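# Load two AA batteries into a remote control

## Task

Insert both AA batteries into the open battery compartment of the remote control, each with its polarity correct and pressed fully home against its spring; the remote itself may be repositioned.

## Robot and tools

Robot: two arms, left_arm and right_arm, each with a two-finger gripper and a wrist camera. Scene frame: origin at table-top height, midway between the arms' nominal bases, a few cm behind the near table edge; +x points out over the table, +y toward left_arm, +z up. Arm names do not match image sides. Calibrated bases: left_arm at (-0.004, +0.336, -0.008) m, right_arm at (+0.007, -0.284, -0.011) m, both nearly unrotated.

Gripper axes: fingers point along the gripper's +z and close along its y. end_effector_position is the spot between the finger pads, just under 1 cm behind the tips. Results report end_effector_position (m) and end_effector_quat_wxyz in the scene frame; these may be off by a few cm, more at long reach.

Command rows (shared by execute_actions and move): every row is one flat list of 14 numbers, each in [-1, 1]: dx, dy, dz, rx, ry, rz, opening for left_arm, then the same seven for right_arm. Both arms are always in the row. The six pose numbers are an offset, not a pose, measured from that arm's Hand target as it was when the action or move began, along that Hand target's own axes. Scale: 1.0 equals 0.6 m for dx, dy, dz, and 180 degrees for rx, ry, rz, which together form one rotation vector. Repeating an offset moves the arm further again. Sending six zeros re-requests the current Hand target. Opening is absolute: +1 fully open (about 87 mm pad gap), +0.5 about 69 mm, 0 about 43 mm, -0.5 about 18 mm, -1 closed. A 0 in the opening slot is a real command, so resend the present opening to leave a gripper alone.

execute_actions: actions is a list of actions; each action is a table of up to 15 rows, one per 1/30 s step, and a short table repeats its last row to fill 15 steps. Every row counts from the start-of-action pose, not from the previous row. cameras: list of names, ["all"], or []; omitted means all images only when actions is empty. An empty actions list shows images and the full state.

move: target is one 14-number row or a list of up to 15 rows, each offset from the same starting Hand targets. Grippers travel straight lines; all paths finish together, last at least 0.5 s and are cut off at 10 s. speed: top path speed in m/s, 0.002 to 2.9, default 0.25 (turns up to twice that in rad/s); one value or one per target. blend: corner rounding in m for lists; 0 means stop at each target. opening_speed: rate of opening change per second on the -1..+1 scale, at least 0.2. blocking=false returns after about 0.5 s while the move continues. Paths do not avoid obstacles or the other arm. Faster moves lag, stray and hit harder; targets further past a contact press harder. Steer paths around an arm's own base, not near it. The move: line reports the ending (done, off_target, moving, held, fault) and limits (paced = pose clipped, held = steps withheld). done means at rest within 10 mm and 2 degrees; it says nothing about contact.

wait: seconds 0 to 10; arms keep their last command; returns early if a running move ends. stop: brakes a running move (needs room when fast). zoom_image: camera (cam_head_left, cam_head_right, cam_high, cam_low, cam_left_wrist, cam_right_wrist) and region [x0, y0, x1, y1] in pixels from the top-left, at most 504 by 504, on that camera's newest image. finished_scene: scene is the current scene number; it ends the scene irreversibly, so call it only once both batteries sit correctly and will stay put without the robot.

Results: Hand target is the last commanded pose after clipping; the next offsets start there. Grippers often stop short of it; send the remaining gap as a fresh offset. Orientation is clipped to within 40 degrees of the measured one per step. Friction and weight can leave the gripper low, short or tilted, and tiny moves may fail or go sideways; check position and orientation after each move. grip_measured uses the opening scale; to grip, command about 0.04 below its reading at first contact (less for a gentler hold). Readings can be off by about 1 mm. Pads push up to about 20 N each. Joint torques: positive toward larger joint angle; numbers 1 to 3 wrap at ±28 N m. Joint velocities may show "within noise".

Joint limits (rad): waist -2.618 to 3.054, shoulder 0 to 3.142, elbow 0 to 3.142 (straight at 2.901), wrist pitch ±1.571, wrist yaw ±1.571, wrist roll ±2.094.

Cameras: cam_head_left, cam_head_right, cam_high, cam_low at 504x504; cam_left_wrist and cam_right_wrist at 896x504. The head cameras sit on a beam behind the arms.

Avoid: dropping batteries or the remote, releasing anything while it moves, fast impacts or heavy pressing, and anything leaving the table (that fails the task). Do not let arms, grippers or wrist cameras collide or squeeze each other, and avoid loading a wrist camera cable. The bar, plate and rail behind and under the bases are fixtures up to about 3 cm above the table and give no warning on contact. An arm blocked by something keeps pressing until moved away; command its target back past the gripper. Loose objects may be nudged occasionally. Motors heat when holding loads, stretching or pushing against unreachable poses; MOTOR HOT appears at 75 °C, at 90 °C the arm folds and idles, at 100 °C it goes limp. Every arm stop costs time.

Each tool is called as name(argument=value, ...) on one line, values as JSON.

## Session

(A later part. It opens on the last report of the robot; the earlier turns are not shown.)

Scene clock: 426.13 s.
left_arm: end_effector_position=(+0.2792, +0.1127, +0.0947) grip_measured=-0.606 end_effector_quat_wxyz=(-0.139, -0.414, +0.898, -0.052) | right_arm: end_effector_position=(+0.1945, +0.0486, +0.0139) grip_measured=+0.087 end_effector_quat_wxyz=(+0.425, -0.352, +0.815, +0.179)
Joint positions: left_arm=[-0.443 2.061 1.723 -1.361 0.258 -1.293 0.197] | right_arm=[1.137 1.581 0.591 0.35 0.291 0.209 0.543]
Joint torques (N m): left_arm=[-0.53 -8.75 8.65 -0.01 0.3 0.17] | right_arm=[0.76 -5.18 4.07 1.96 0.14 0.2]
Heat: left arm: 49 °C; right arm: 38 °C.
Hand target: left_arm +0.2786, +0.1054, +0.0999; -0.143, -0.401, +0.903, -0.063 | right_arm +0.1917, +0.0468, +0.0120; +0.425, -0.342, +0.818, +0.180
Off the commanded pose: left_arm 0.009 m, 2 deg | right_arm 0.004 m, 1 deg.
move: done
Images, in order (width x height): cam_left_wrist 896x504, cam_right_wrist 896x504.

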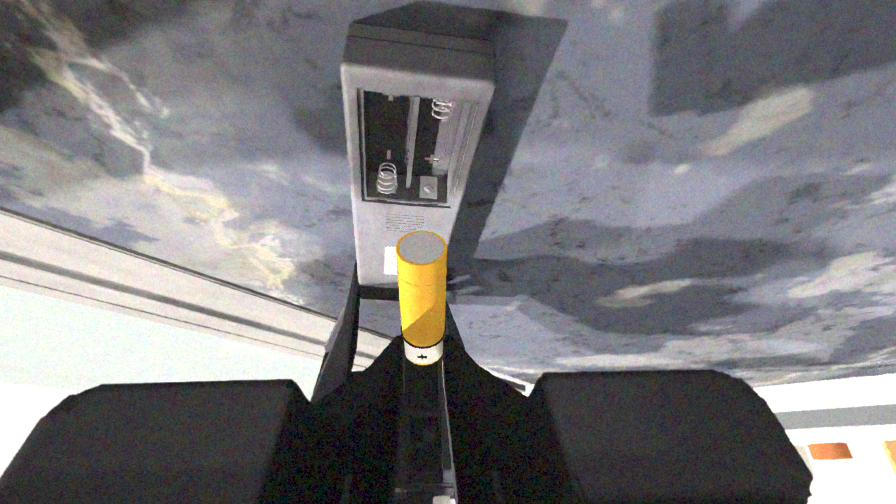

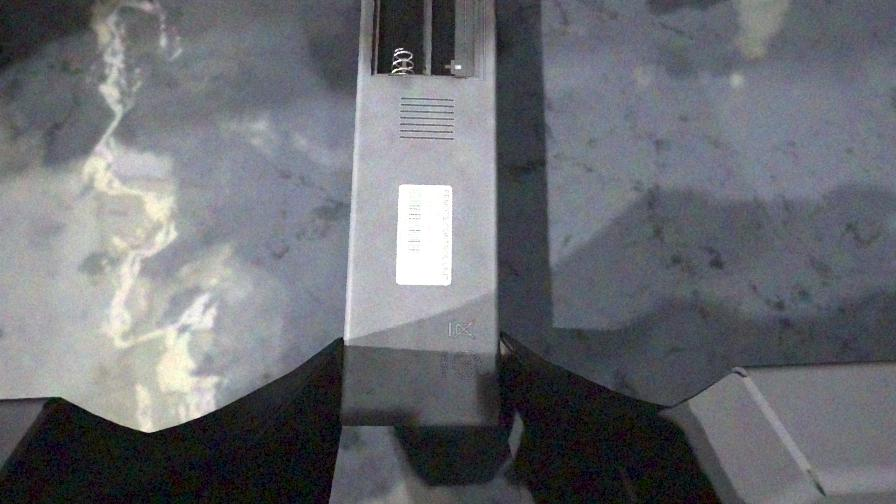

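move(target=[[0.0062,0.0248,0.0371,-0.0058,0,0.018,-0.75,0,0,0,0,0,0,0.0],[0.0068,0.005,0.0373,-0.0058,0,0.018,-0.75,0,0,0,0,0,0,0.0],[-0.0086,0.005,0.0848,-0.0058,0,0.018,-0.75,0,0,0,0,0,0,0.0]], speed=[0.1,0.06,0.06], blend=[0.002,0.002,0], cameras=["cam_left_wrist","cam_right_wrist"])

zoom_image(camera="cam_left_wrist", region=[330, 130, 510, 310])

zoom_image(camera="cam_right_wrist", region=[340, 0, 500, 120])

Scene clock: 473.30 s.
left_arm: end_effector_position=(+0.2701, +0.1058, +0.0507) grip_measured=-0.606 end_effector_quat_wxyz=(-0.143, -0.383, +0.912, -0.049) | right_arm: end_effector_position=(+0.1945, +0.0486, +0.0139) grip_measured=+0.087 end_effector_quat_wxyz=(+0.425, -0.352, +0.815, +0.179)
Joint positions: left_arm=[-0.47 2.095 1.595 -1.21 0.258 -1.25 0.197] | right_arm=[1.137 1.581 0.591 0.35 0.291 0.209 0.543]
Joint torques (N m): left_arm=[-0.49 -9.13 5.75 0.21 0.27 0.16] | right_arm=[0.79 -5.19 4.05 1.97 0.14 0.21]
Heat: left arm: 48 °C; right arm: 37 °C.
Hand target: left_arm +0.2691, +0.0994, +0.0499; -0.145, -0.374, +0.914, -0.059 | right_arm +0.1917, +0.0468, +0.0120; +0.425, -0.342, +0.818, +0.180
Off the commanded pose: left_arm 0.007 m, 2 deg | right_arm 0.004 m, 1 deg.
move: done
Images, in order (width x height): cam_left_wrist 896x504, cam_right_wrist 896x504.

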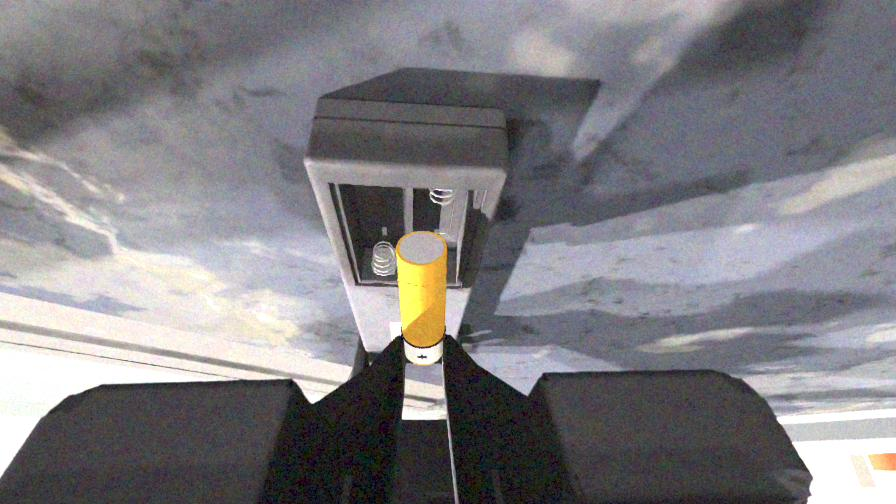

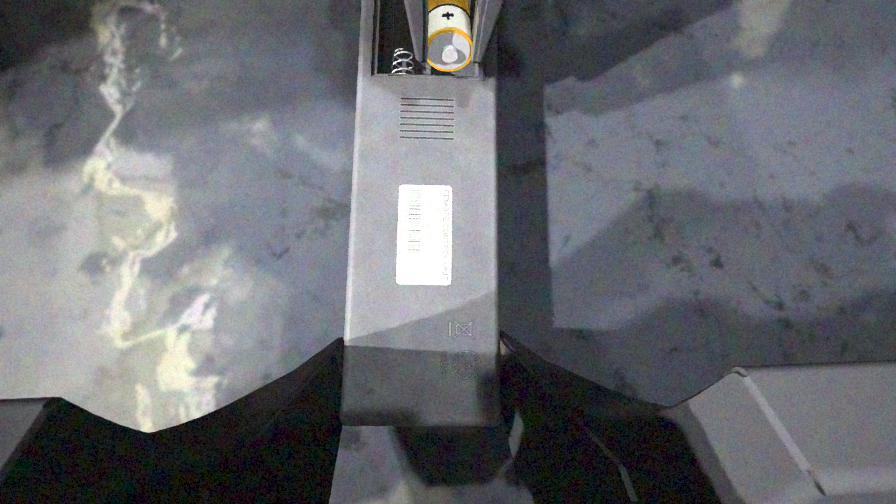

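Scaled by 2.800 from the camera's 896x504 image, which has a finer 1280x720 frame.

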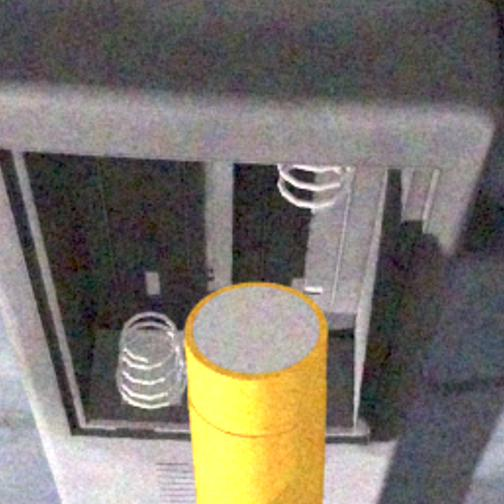

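Scaled by 3.150 from the camera's 896x504 image, which has a finer 1280x720 frame.

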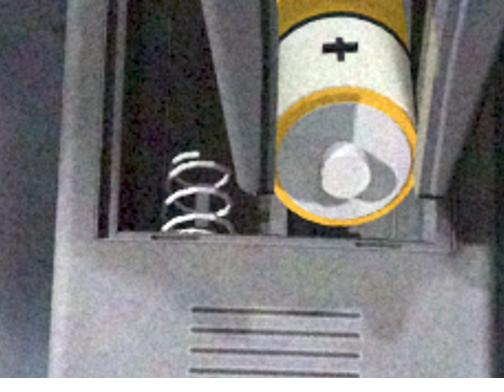

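move(target=[-0.004,-0.0042,0.0127,-0.0069,0,0.0211,-0.75,0,0,0,0,0,0,0.0], speed=0.05, cameras=["cam_left_wrist","cam_right_wrist"])

zoom_image(camera="cam_left_wrist", region=[300, 130, 520, 310])

zoom_image(camera="cam_right_wrist", region=[340, 0, 500, 120])

Scene clock: 519.67 s.
left_arm: end_effector_position=(+0.2653, +0.1070, +0.0387) grip_measured=-0.606 end_effector_quat_wxyz=(-0.153, -0.357, +0.921, -0.039) | right_arm: end_effector_position=(+0.1945, +0.0486, +0.0139) grip_measured=+0.087 end_effector_quat_wxyz=(+0.425, -0.352, +0.815, +0.179)
Joint positions: left_arm=[-0.475 2.132 1.595 -1.21 0.258 -1.195 0.197] | right_arm=[1.137 1.581 0.591 0.35 0.291 0.209 0.543]
Joint torques (N m): left_arm=[-0.66 -8.51 9.22 0.07 0.18 0.16] | right_arm=[0.81 -5.18 4.04 1.96 0.14 0.21]
Heat: left arm: 49 °C; right arm: 36 °C.
Hand target: left_arm +0.2708, +0.0975, +0.0419; -0.147, -0.342, +0.927, -0.054 | right_arm +0.1917, +0.0468, +0.0120; +0.425, -0.342, +0.818, +0.180
Off the commanded pose: left_arm 0.012 m, 3 deg | right_arm 0.004 m, 1 deg.
move: off_target (left_arm)
Images, in order (width x height): cam_left_wrist 896x504, cam_right_wrist 896x504.

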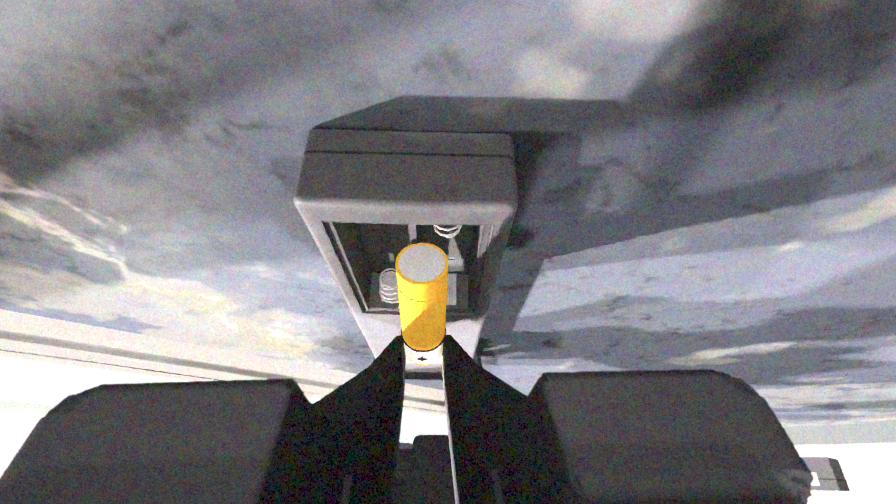

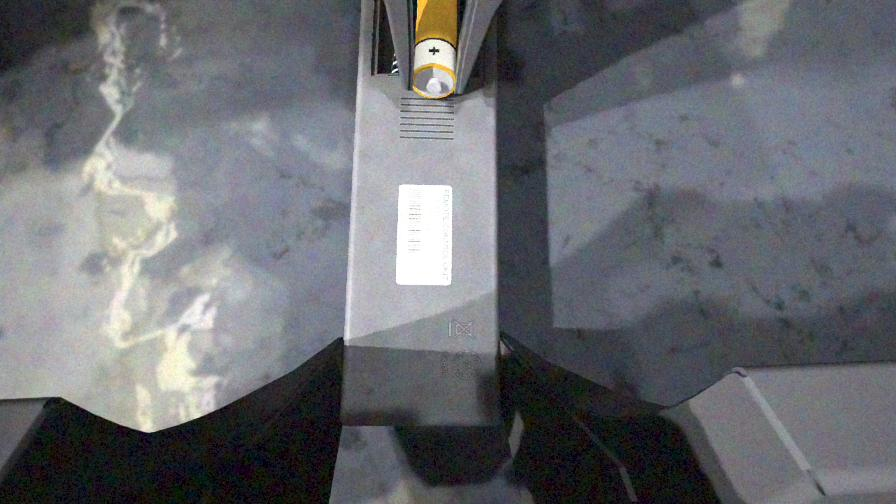

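Scaled by 2.291 from the camera's 896x504 image, which has a finer 1280x720 frame.

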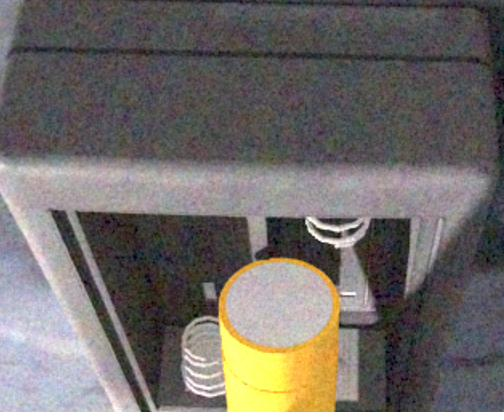

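Scaled by 3.150 from the camera's 896x504 image, which has a finer 1280x720 frame.

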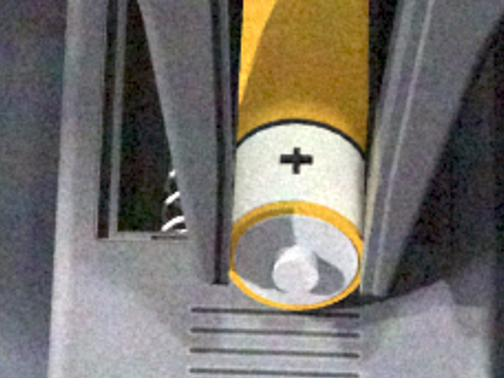

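move(target=[[-0.004,0.017,-0.0363,0,0,0,-0.75,0,0,0,0,0,0,0.0],[-0.0042,0.0007,-0.0363,0,0,0,-0.75,0,0,0,0,0,0,0.0],[-0.0153,0.0007,-0.0023,0,0,0,-0.75,0,0,0,0,0,0,0.0]], speed=[0.08,0.06,0.05], cameras=["cam_left_wrist","cam_right_wrist"])

zoom_image(camera="cam_left_wrist", region=[300, 130, 520, 310])

zoom_image(camera="cam_right_wrist", region=[340, 0, 500, 120])

Scene clock: 542.40 s.
left_arm: end_effector_position=(+0.2777, +0.1092, +0.0443) grip_measured=-0.607 end_effector_quat_wxyz=(-0.148, -0.348, +0.925, -0.049) | right_arm: end_effector_position=(+0.1945, +0.0486, +0.0139) grip_measured=+0.087 end_effector_quat_wxyz=(+0.425, -0.352, +0.815, +0.179)
Joint positions: left_arm=[-0.455 2.152 1.651 -1.233 0.26 -1.156 0.197] | right_arm=[1.137 1.581 0.591 0.35 0.291 0.209 0.543]
Joint torques (N m): left_arm=[-0.51 -9.14 5.41 0.22 0.13 0.1] | right_arm=[0.76 -5.15 4.08 1.97 0.14 0.21]
Heat: left arm: 51 °C; right arm: 36 °C.
Hand target: left_arm +0.2775, +0.1038, +0.0404; -0.147, -0.342, +0.927, -0.054 | right_arm +0.1917, +0.0468, +0.0120; +0.425, -0.342, +0.818, +0.180
Off the commanded pose: left_arm 0.007 m, 1 deg | right_arm 0.004 m, 1 deg.
move: done
Images, in order (width x height): cam_left_wrist 896x504, cam_right_wrist 896x504.

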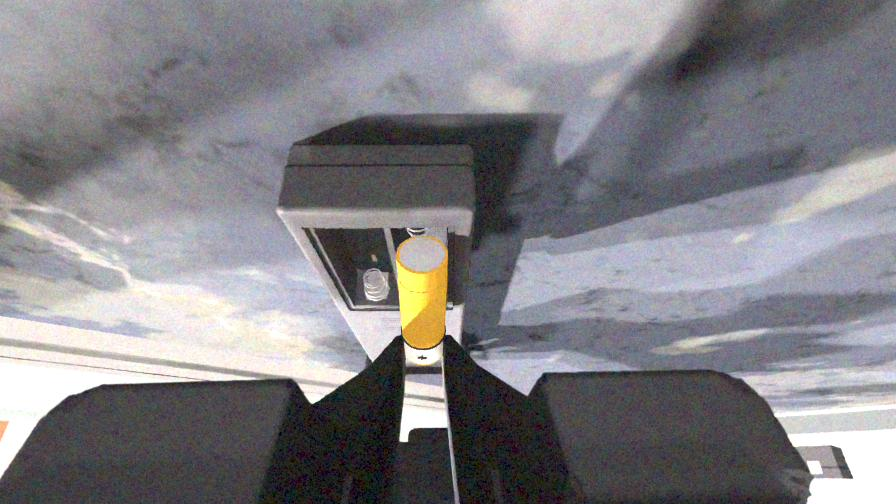

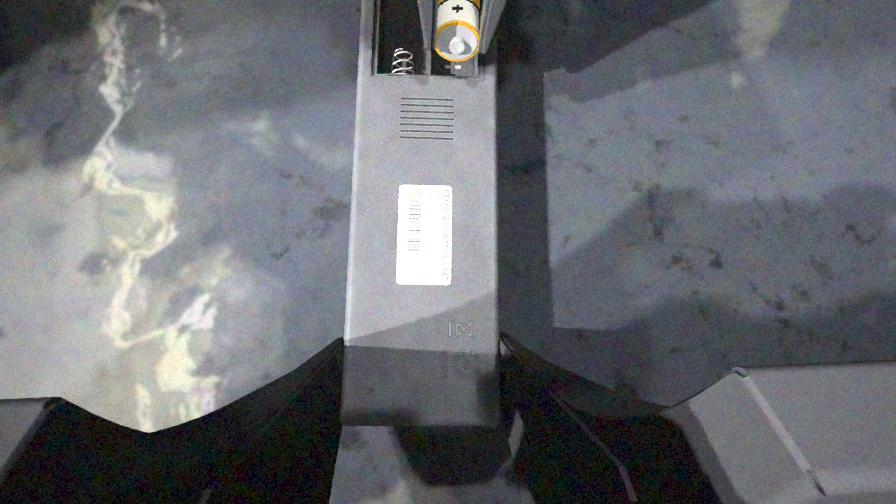

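Scaled by 2.291 from the camera's 896x504 image, which has a finer 1280x720 frame.

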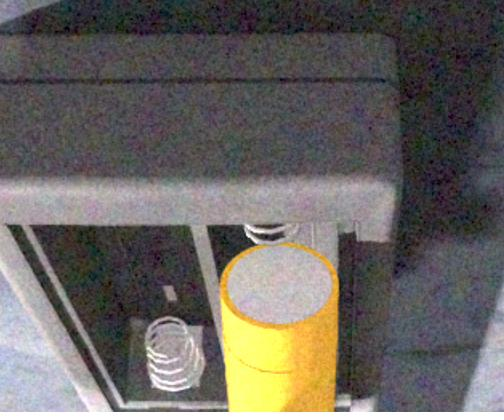

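Scaled by 3.150 from the camera's 896x504 image, which has a finer 1280x720 frame.

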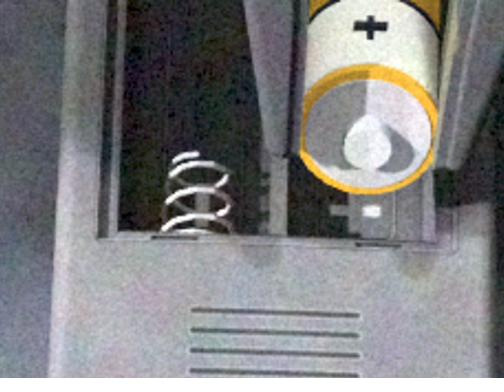

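move(target=[[0.0145,0.0015,-0.0058,0,0,0,-0.75,0,0,0,0,0,0,0.0],[0.0081,0.0015,0.0140,0,0,0,-0.75,0,0,0,0,0,0,0.0]], speed=[0.06,0.05], cameras=["cam_left_wrist","cam_right_wrist"])

zoom_image(camera="cam_left_wrist", region=[300, 130, 520, 310])

zoom_image(camera="cam_right_wrist", region=[340, 0, 500, 120])

Scene clock: 567.73 s.
left_arm: end_effector_position=(+0.2707, +0.1059, +0.0379) grip_measured=-0.607 end_effector_quat_wxyz=(-0.152, -0.341, +0.927, -0.046) | right_arm: end_effector_position=(+0.1940, +0.0489, +0.0139) grip_measured=+0.087 end_effector_quat_wxyz=(+0.424, -0.352, +0.815, +0.180)
Joint positions: left_arm=[-0.47 2.152 1.622 -1.212 0.263 -1.156 0.197] | right_arm=[1.139 1.581 0.591 0.35 0.291 0.211 0.543]
Joint torques (N m): left_arm=[-0.47 -9.77 4.45 0.32 0.13 -0.07] | right_arm=[0.76 -5.16 4.05 1.97 0.14 0.2]
Heat: left arm: 51 °C; right arm: 36 °C.
Hand target: left_arm +0.2715, +0.0998, +0.0339; -0.147, -0.342, +0.927, -0.054 | right_arm +0.1917, +0.0468, +0.0120; +0.425, -0.342, +0.818, +0.180
Off the commanded pose: left_arm 0.007 m, 1 deg | right_arm 0.004 m, 1 deg.
move: done
Images, in order (width x height): cam_left_wrist 896x504, cam_right_wrist 896x504.

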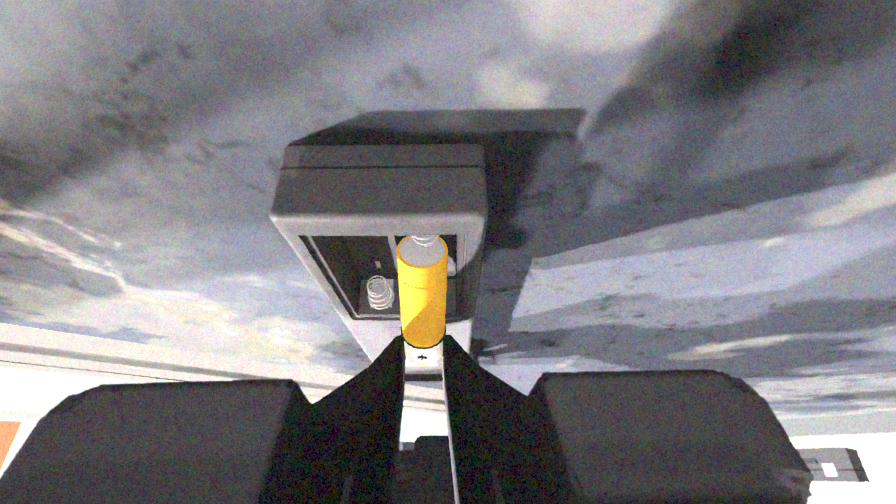

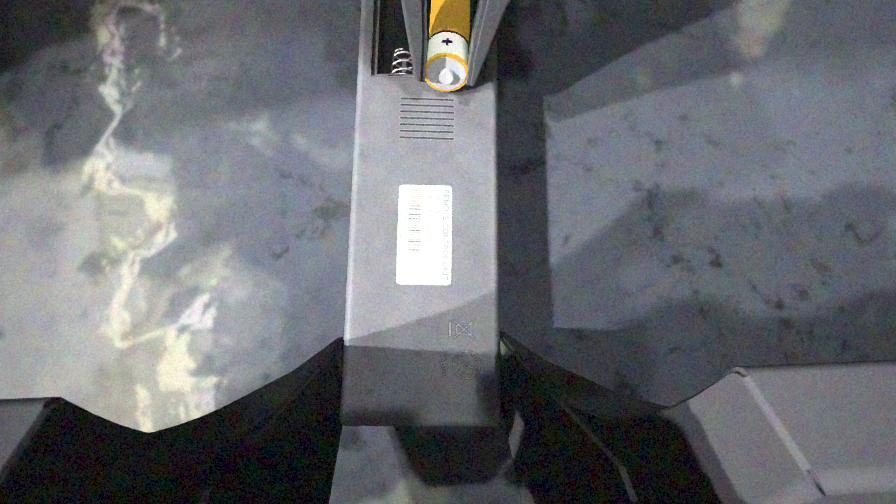

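Scaled by 2.291 from the camera's 896x504 image, which has a finer 1280x720 frame.

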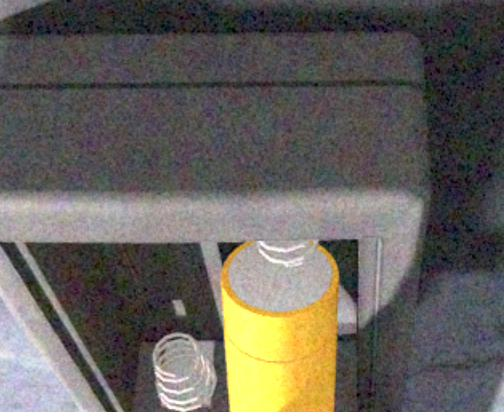

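Scaled by 3.150 from the camera's 896x504 image, which has a finer 1280x720 frame.

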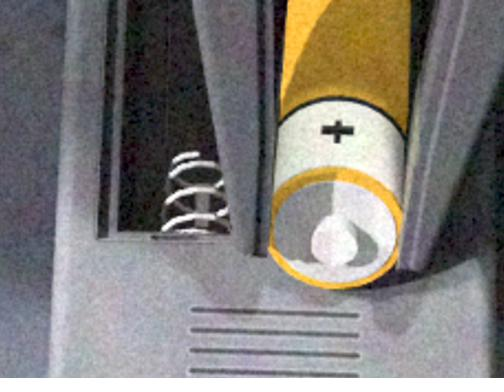

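move(target=[-0.0644, -0.0051, -0.0156, 0, -0.05, 0, -0.75, 0.0095, 0.0011, -0.0136, 0, 0, 0, 0.0], speed=0.08, cameras=["cam_left_wrist", "cam_right_wrist"])

zoom_image(camera="cam_right_wrist", region=[340, 0, 500, 120])

zoom_image(camera="cam_left_wrist", region=[300, 130, 520, 310])

Scene clock: 634.77 s.
left_arm: end_effector_position=(+0.2746, +0.1108, +0.0351) grip_measured=-0.607 end_effector_quat_wxyz=(-0.137, -0.341, +0.929, -0.036) | right_arm: end_effector_position=(+0.1915, +0.0473, +0.0128) grip_measured=+0.086 end_effector_quat_wxyz=(+0.431, -0.348, +0.812, +0.182)
Joint positions: left_arm=[-0.469 2.152 1.624 -1.207 0.228 -1.156 0.197] | right_arm=[1.15 1.576 0.567 0.382 0.307 0.217 0.543]
Joint torques (N m): left_arm=[1.21 -9.58 9.47 0.37 -1.07 0.09] | right_arm=[1.13 -7.46 3.29 1.59 0.11 0.23]
Motor temperatures (°C): left_arm=[27 53 36 28 28 24 29] | right_arm=[23 32 35 36 26 26 29]
Heat: left arm: 53 °C; right arm: 36 °C.
Hand target: left_arm +0.3036, +0.1232, +0.0309; -0.074, -0.345, +0.935, -0.027 | right_arm +0.1842, +0.0402, +0.0121; +0.425, -0.342, +0.818, +0.180
Off the commanded pose: left_arm 0.032 m, 7 deg | right_arm 0.010 m, 1 deg.
move: off_target (left_arm)
Images, in order (width x height): cam_left_wrist 896x504, cam_right_wrist 896x504.

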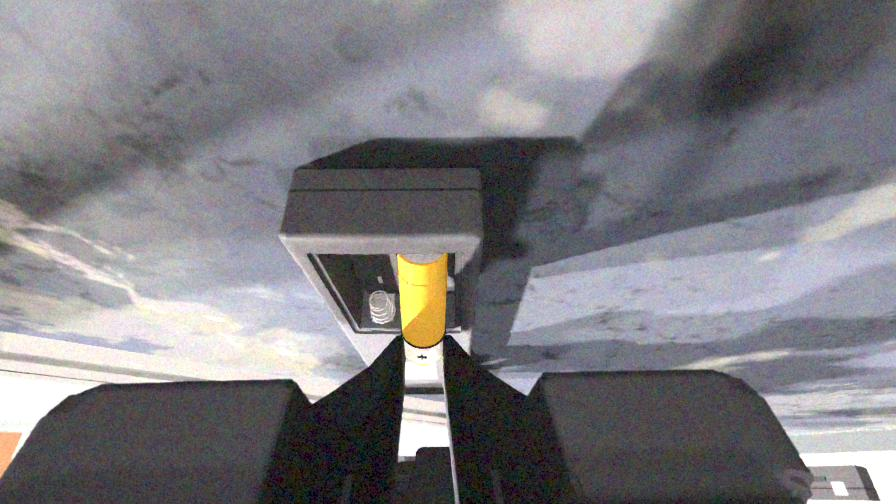

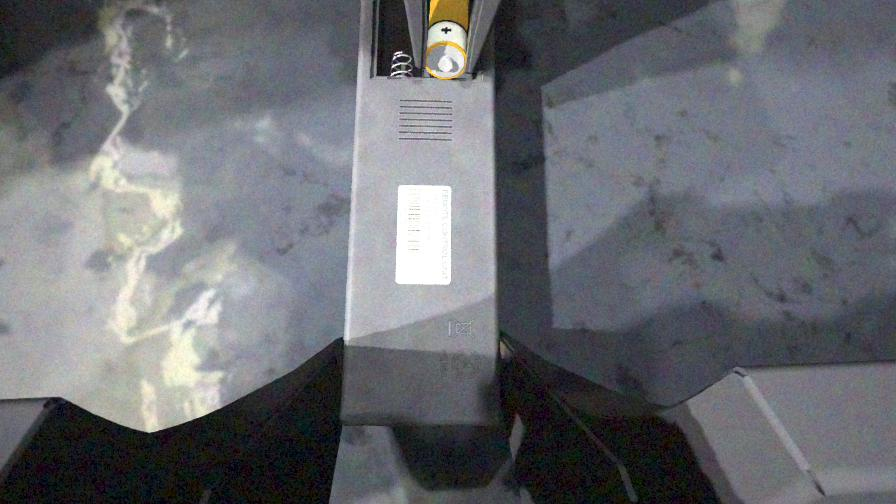

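Scaled by 3.150 from the camera's 896x504 image, which has a finer 1280x720 frame.

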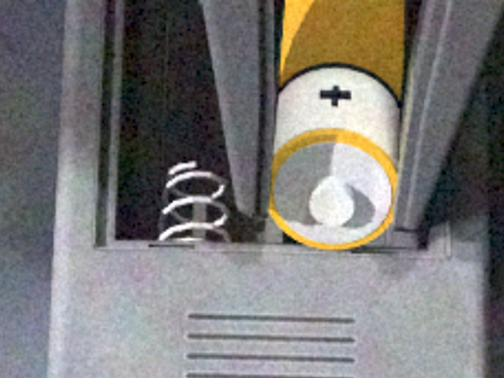

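Scaled by 2.291 from the camera's 896x504 image, which has a finer 1280x720 frame.

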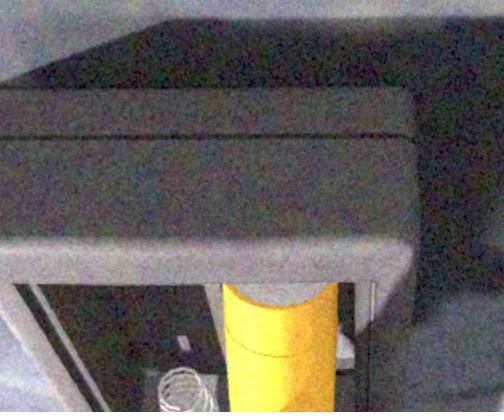

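move(target=[-0.0267, -0.0161, -0.0043, 0, 0, 0, -0.75, 0, 0, 0, 0, 0, 0, 0.0], speed=0.08, cameras=["cam_left_wrist", "cam_right_wrist"])

zoom_image(camera="cam_right_wrist", region=[340, 0, 500, 120])

zoom_image(camera="cam_left_wrist", region=[300, 130, 520, 310])

Scene clock: 706.53 s.
left_arm: end_effector_position=(+0.2822, +0.1097, +0.0361) grip_measured=-0.607 end_effector_quat_wxyz=(-0.142, -0.335, +0.931, -0.028) | right_arm: end_effector_position=(+0.1939, +0.0457, +0.0133) grip_measured=+0.085 end_effector_quat_wxyz=(+0.435, -0.342, +0.814, +0.176)
Joint positions: left_arm=[-0.466 2.201 1.704 -1.259 0.221 -1.139 0.197] | right_arm=[1.15 1.576 0.567 0.382 0.325 0.223 0.543]
Joint torques (N m): left_arm=[2.92 -9.17 11.04 0.42 -1.05 0.15] | right_arm=[1.13 -7.41 3.29 1.58 0.03 0.17]
Motor temperatures (°C): left_arm=[27 53 43 28 30 24 29] | right_arm=[23 35 35 36 26 26 29]
Heat: left arm: 53 °C; right arm: 36 °C.
Hand target: left_arm +0.3222, +0.1264, +0.0309; -0.074, -0.345, +0.935, -0.027 | right_arm +0.1842, +0.0402, +0.0121; +0.425, -0.342, +0.818, +0.180
Off the commanded pose: left_arm 0.044 m, 8 deg | right_arm 0.011 m, 1 deg.
move: off_target (left_arm, right_arm)
Images, in order (width x height): cam_left_wrist 896x504, cam_right_wrist 896x504.

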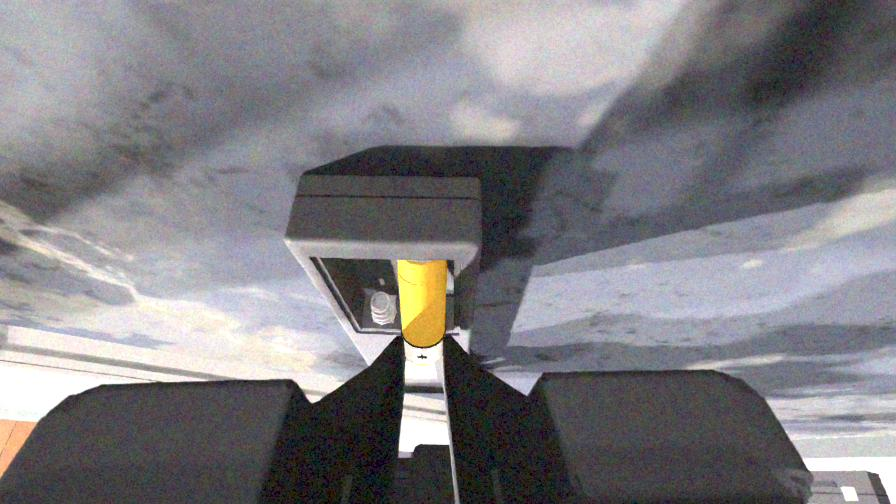

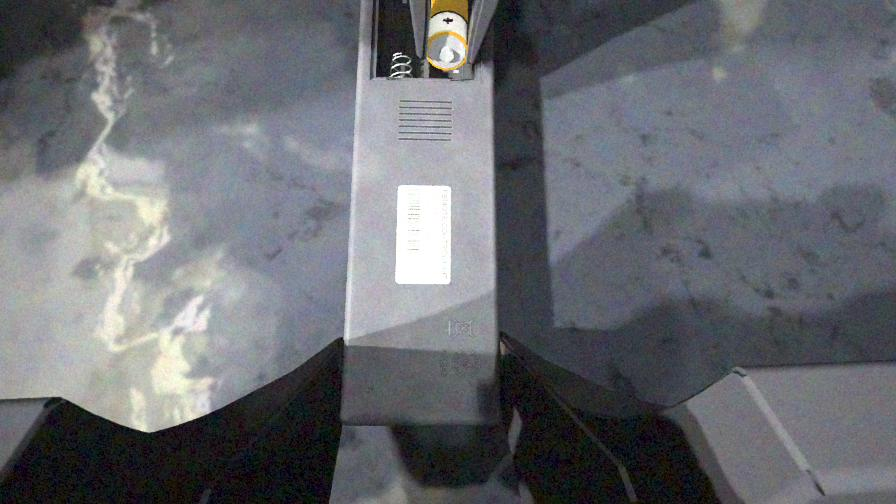

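Scaled by 3.150 from the camera's 896x504 image, which has a finer 1280x720 frame.

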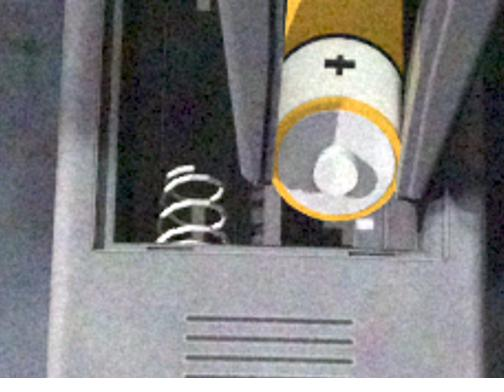

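Scaled by 2.291 from the camera's 896x504 image, which has a finer 1280x720 frame.

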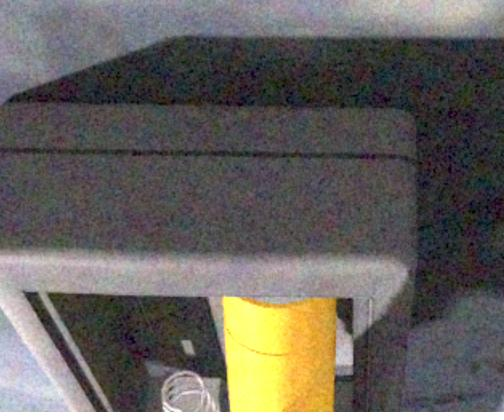

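move(target=[0, -0.0083, 0, 0.0017, 0, -0.011, -0.75, 0, 0.01, 0.0005, 0, 0, 0, 0.0], speed=0.08, cameras=["cam_left_wrist", "cam_right_wrist"])

zoom_image(camera="cam_right_wrist", region=[340, 0, 500, 120])

zoom_image(camera="cam_left_wrist", region=[300, 130, 520, 310])

Scene clock: 744.77 s.
left_arm: end_effector_position=(+0.2823, +0.1096, +0.0363) grip_measured=-0.607 end_effector_quat_wxyz=(-0.144, -0.337, +0.930, -0.025) | right_arm: end_effector_position=(+0.1923, +0.0463, +0.0140) grip_measured=+0.085 end_effector_quat_wxyz=(+0.438, -0.337, +0.815, +0.174)
Joint positions: left_arm=[-0.466 2.207 1.713 -1.268 0.221 -1.142 0.197] | right_arm=[1.164 1.576 0.567 0.382 0.348 0.235 0.543]
Joint torques (N m): left_arm=[2.78 -9.18 11.14 0.5 -1.01 -0.16] | right_arm=[1.73 -6.64 4.22 1.51 -0.01 0.16]
Heat: left arm: 51 °C; right arm: 36 °C.
Hand target: left_arm +0.3254, +0.1226, +0.0309; -0.073, -0.361, +0.929, -0.028 | right_arm +0.1801, +0.0446, +0.0119; +0.425, -0.342, +0.818, +0.180
Off the commanded pose: left_arm 0.045 m, 9 deg | right_arm 0.012 m, 2 deg.
move: off_target (left_arm, right_arm)
Images, in order (width x height): cam_left_wrist 896x504, cam_right_wrist 896x504.

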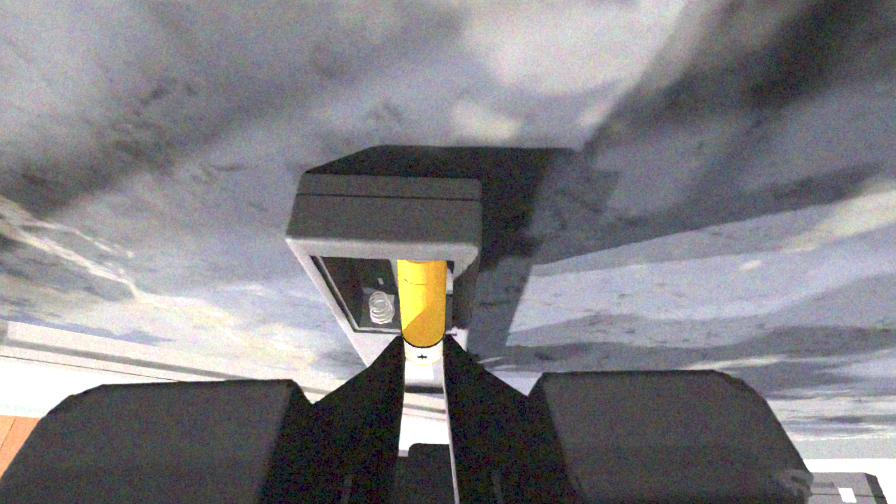

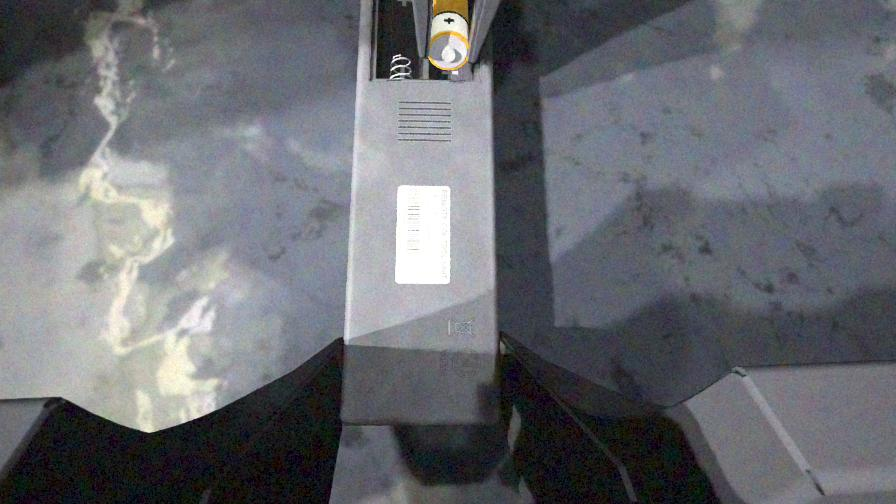

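Scaled by 3.150 from the camera's 896x504 image, which has a finer 1280x720 frame.

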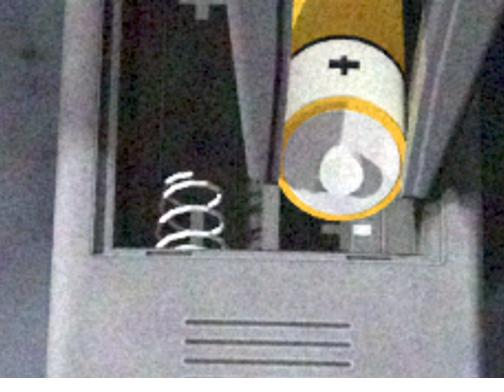

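Scaled by 2.291 from the camera's 896x504 image, which has a finer 1280x720 frame.

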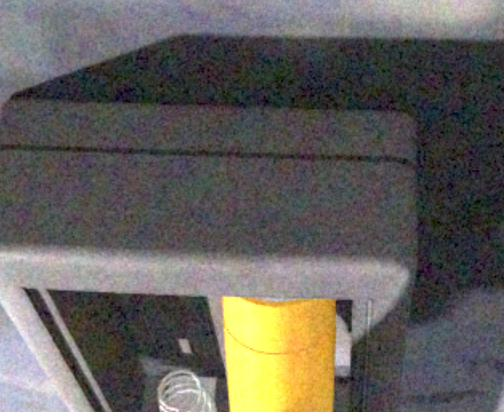

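move(target=[-0.0078, -0.0067, 0.0072, 0, 0, 0, -0.75, 0, 0.0133, 0.0006, 0, 0, 0, 0.0], speed=0.08, cameras=["cam_left_wrist", "cam_right_wrist"])

zoom_image(camera="cam_right_wrist", region=[340, 0, 500, 120])

zoom_image(camera="cam_left_wrist", region=[300, 130, 520, 310])

Scene clock: 781.90 s.
left_arm: end_effector_position=(+0.2822, +0.1090, +0.0344) grip_measured=-0.607 end_effector_quat_wxyz=(-0.152, -0.338, +0.928, -0.019) | right_arm: end_effector_position=(+0.1896, +0.0476, +0.0153) grip_measured=+0.084 end_effector_quat_wxyz=(+0.444, -0.328, +0.816, +0.171)
Joint positions: left_arm=[-0.466 2.228 1.734 -1.288 0.224 -1.144 0.197] | right_arm=[1.185 1.576 0.567 0.383 0.383 0.257 0.542]
Joint torques (N m): left_arm=[3.19 -9.06 11.26 0.66 -1.06 -0.11] | right_arm=[2.15 -5.52 5.42 1.39 -0.12 0.14]
Motor temperatures (°C): left_arm=[28 51 48 29 30 24 29] | right_arm=[23 35 35 35 26 26 29]
Heat: left arm: 51 °C; right arm: 35 °C.
Hand target: left_arm +0.3311, +0.1223, +0.0259; -0.073, -0.361, +0.929, -0.028 | right_arm +0.1747, +0.0504, +0.0117; +0.425, -0.342, +0.818, +0.180
Off the commanded pose: left_arm 0.051 m, 9 deg | right_arm 0.016 m, 3 deg.
move: off_target (left_arm, right_arm)
Images, in order (width x height): cam_left_wrist 896x504, cam_right_wrist 896x504.

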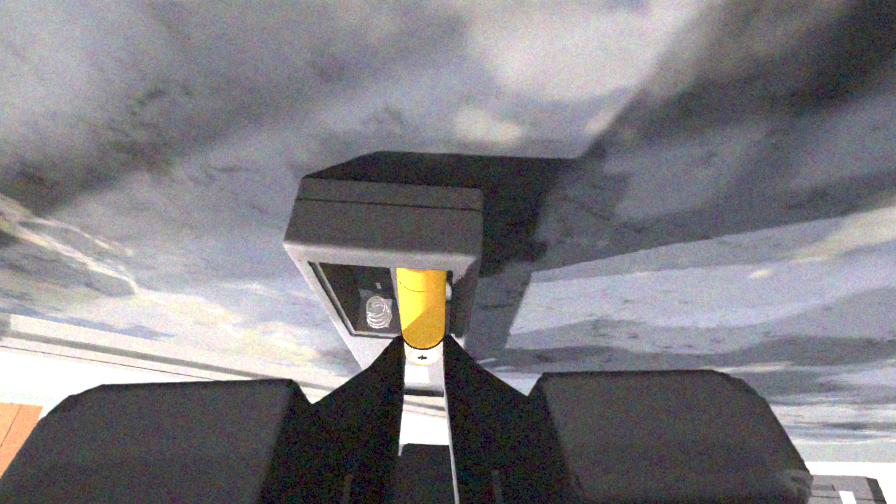

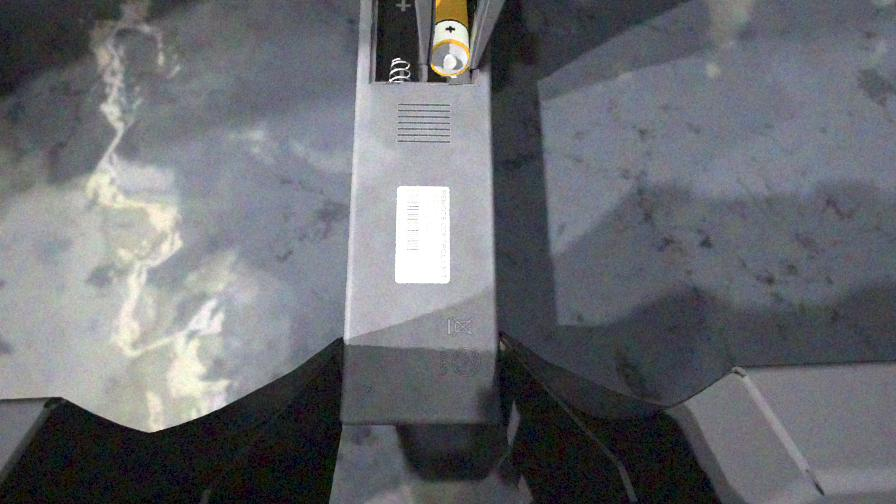

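Scaled by 3.150 from the camera's 896x504 image, which has a finer 1280x720 frame.

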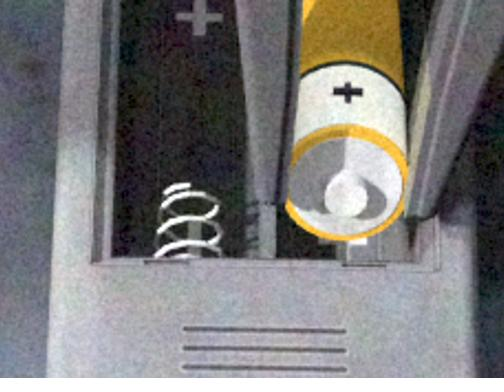

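Scaled by 2.291 from the camera's 896x504 image, which has a finer 1280x720 frame.

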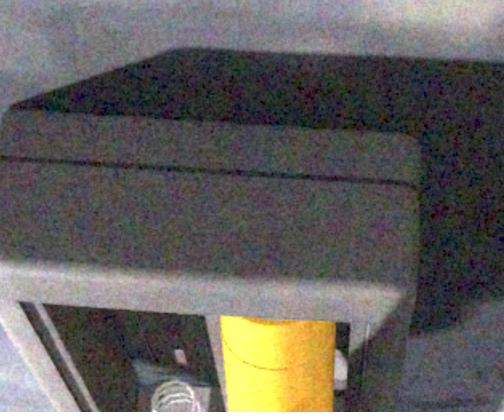

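move(target=[-0.0035, -0.0012, 0.0094, 0, 0, 0, -0.75, 0, 0, 0, 0, 0, 0, 0.0], speed=0.08, cameras=["cam_left_wrist", "cam_right_wrist"])

zoom_image(camera="cam_right_wrist", region=[340, 0, 500, 120])

Scene clock: 806.10 s.
left_arm: end_effector_position=(+0.2814, +0.1085, +0.0321) grip_measured=-0.607 end_effector_quat_wxyz=(-0.157, -0.339, +0.928, -0.018) | right_arm: end_effector_position=(+0.1894, +0.0478, +0.0153) grip_measured=+0.084 end_effector_quat_wxyz=(+0.444, -0.326, +0.817, +0.173)
Joint positions: left_arm=[-0.466 2.236 1.734 -1.288 0.229 -1.144 0.197] | right_arm=[1.185 1.576 0.567 0.383 0.383 0.263 0.542]
Joint torques (N m): left_arm=[3.36 -8.95 10.61 0.77 -1.1 -0.09] | right_arm=[2.15 -5.49 5.42 1.38 -0.12 0.11]
Heat: left arm: 52 °C; right arm: 36 °C.
Hand target: left_arm +0.3324, +0.1225, +0.0200; -0.073, -0.361, +0.929, -0.028 | right_arm +0.1747, +0.0504, +0.0117; +0.425, -0.342, +0.818, +0.180
Off the commanded pose: left_arm 0.054 m, 10 deg | right_arm 0.015 m, 3 deg.
move: off_target (left_arm, right_arm)
Images, in order (width x height): cam_left_wrist 896x504, cam_right_wrist 896x504.

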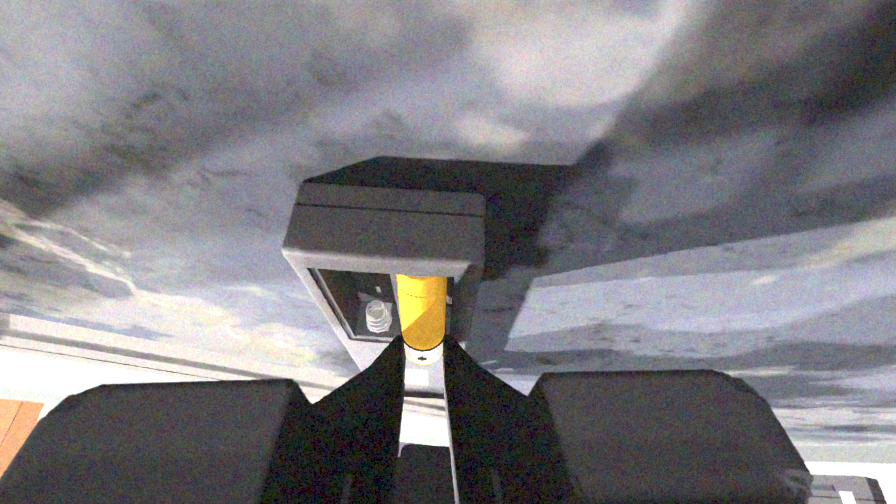

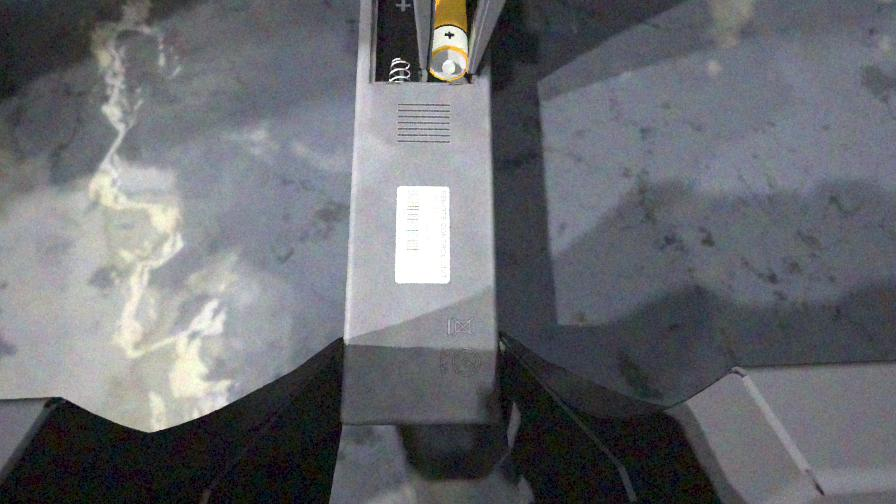

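Scaled by 3.150 from the camera's 896x504 image, which has a finer 1280x720 frame.

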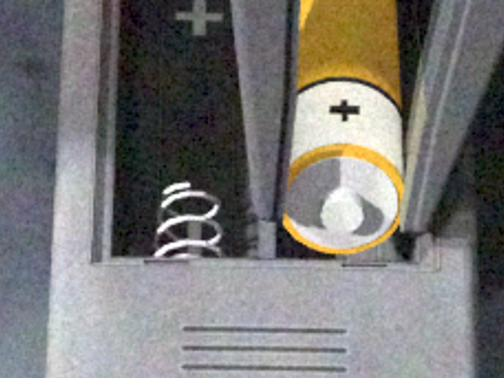

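move(target=[[-0.0021, 0, 0.0132, 0, 0, 0, -0.75, 0, 0, 0, 0, 0, 0, 0.0], [0.067, 0.0008, 0.024, 0, 0, 0, -0.75, 0, 0, 0, 0, 0, 0, 0.0]], speed=0.08, cameras=["cam_left_wrist", "cam_right_wrist"])

zoom_image(camera="cam_right_wrist", region=[340, 0, 500, 120])

Scene clock: 957.33 s.
left_arm: end_effector_position=(+0.2767, +0.1022, +0.0305) grip_measured=-0.607 end_effector_quat_wxyz=(-0.137, -0.351, +0.926, -0.013) | right_arm: end_effector_position=(+0.1870, +0.0470, +0.0137) grip_measured=+0.084 end_effector_quat_wxyz=(+0.440, -0.324, +0.820, +0.172)
Joint positions: left_arm=[-0.496 2.202 1.688 -1.245 0.203 -1.205 0.197] | right_arm=[1.191 1.576 0.567 0.373 0.388 0.275 0.542]
Joint torques (N m): left_arm=[-0.91 -9.62 4.04 1.16 -0.71 -0.35] | right_arm=[1.74 -5.5 5.41 1.49 -0.16 0.05]
Heat: left arm: 51 °C; right arm: 36 °C.
Hand target: left_arm +0.3012, +0.0946, +0.0121; -0.073, -0.361, +0.929, -0.028 | right_arm +0.1747, +0.0504, +0.0117; +0.425, -0.342, +0.818, +0.180
Off the commanded pose: left_arm 0.032 m, 8 deg | right_arm 0.013 m, 3 deg.
move: off_target (left_arm, right_arm)
Images, in order (width x height): cam_left_wrist 896x504, cam_right_wrist 896x504.

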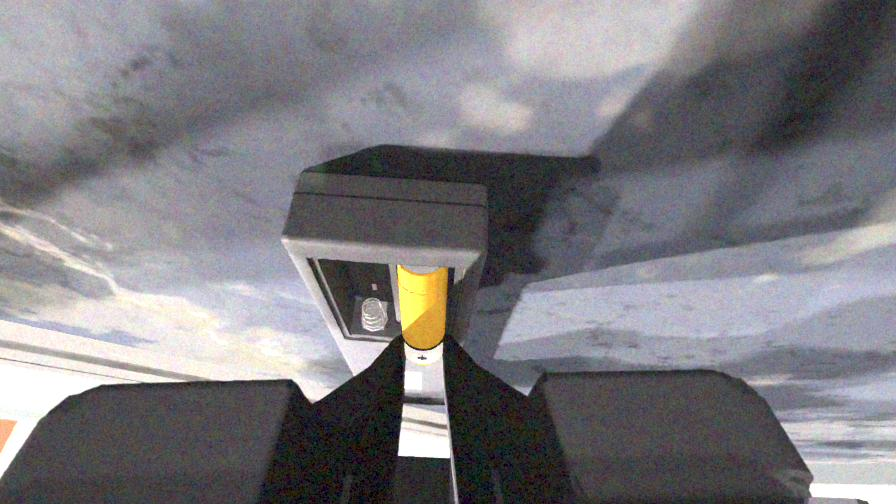

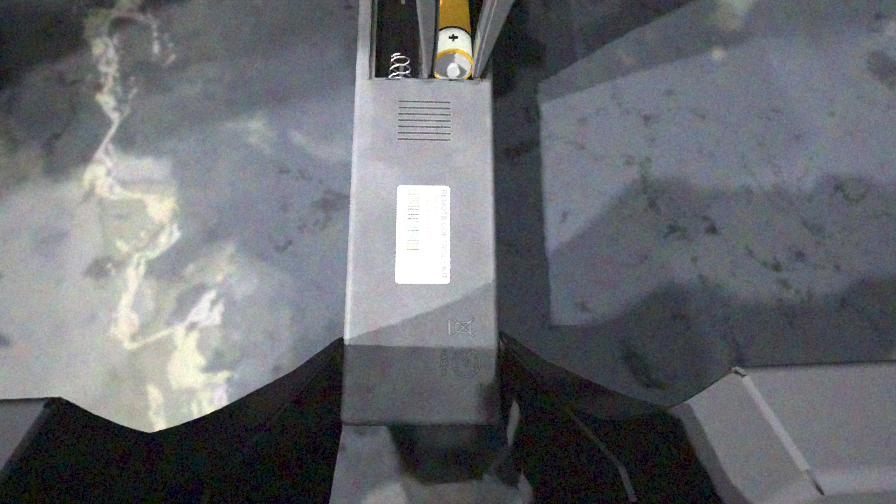

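Scaled by 3.150 from the camera's 896x504 image, which has a finer 1280x720 frame.

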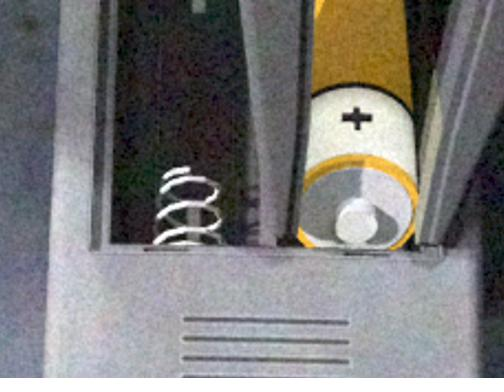

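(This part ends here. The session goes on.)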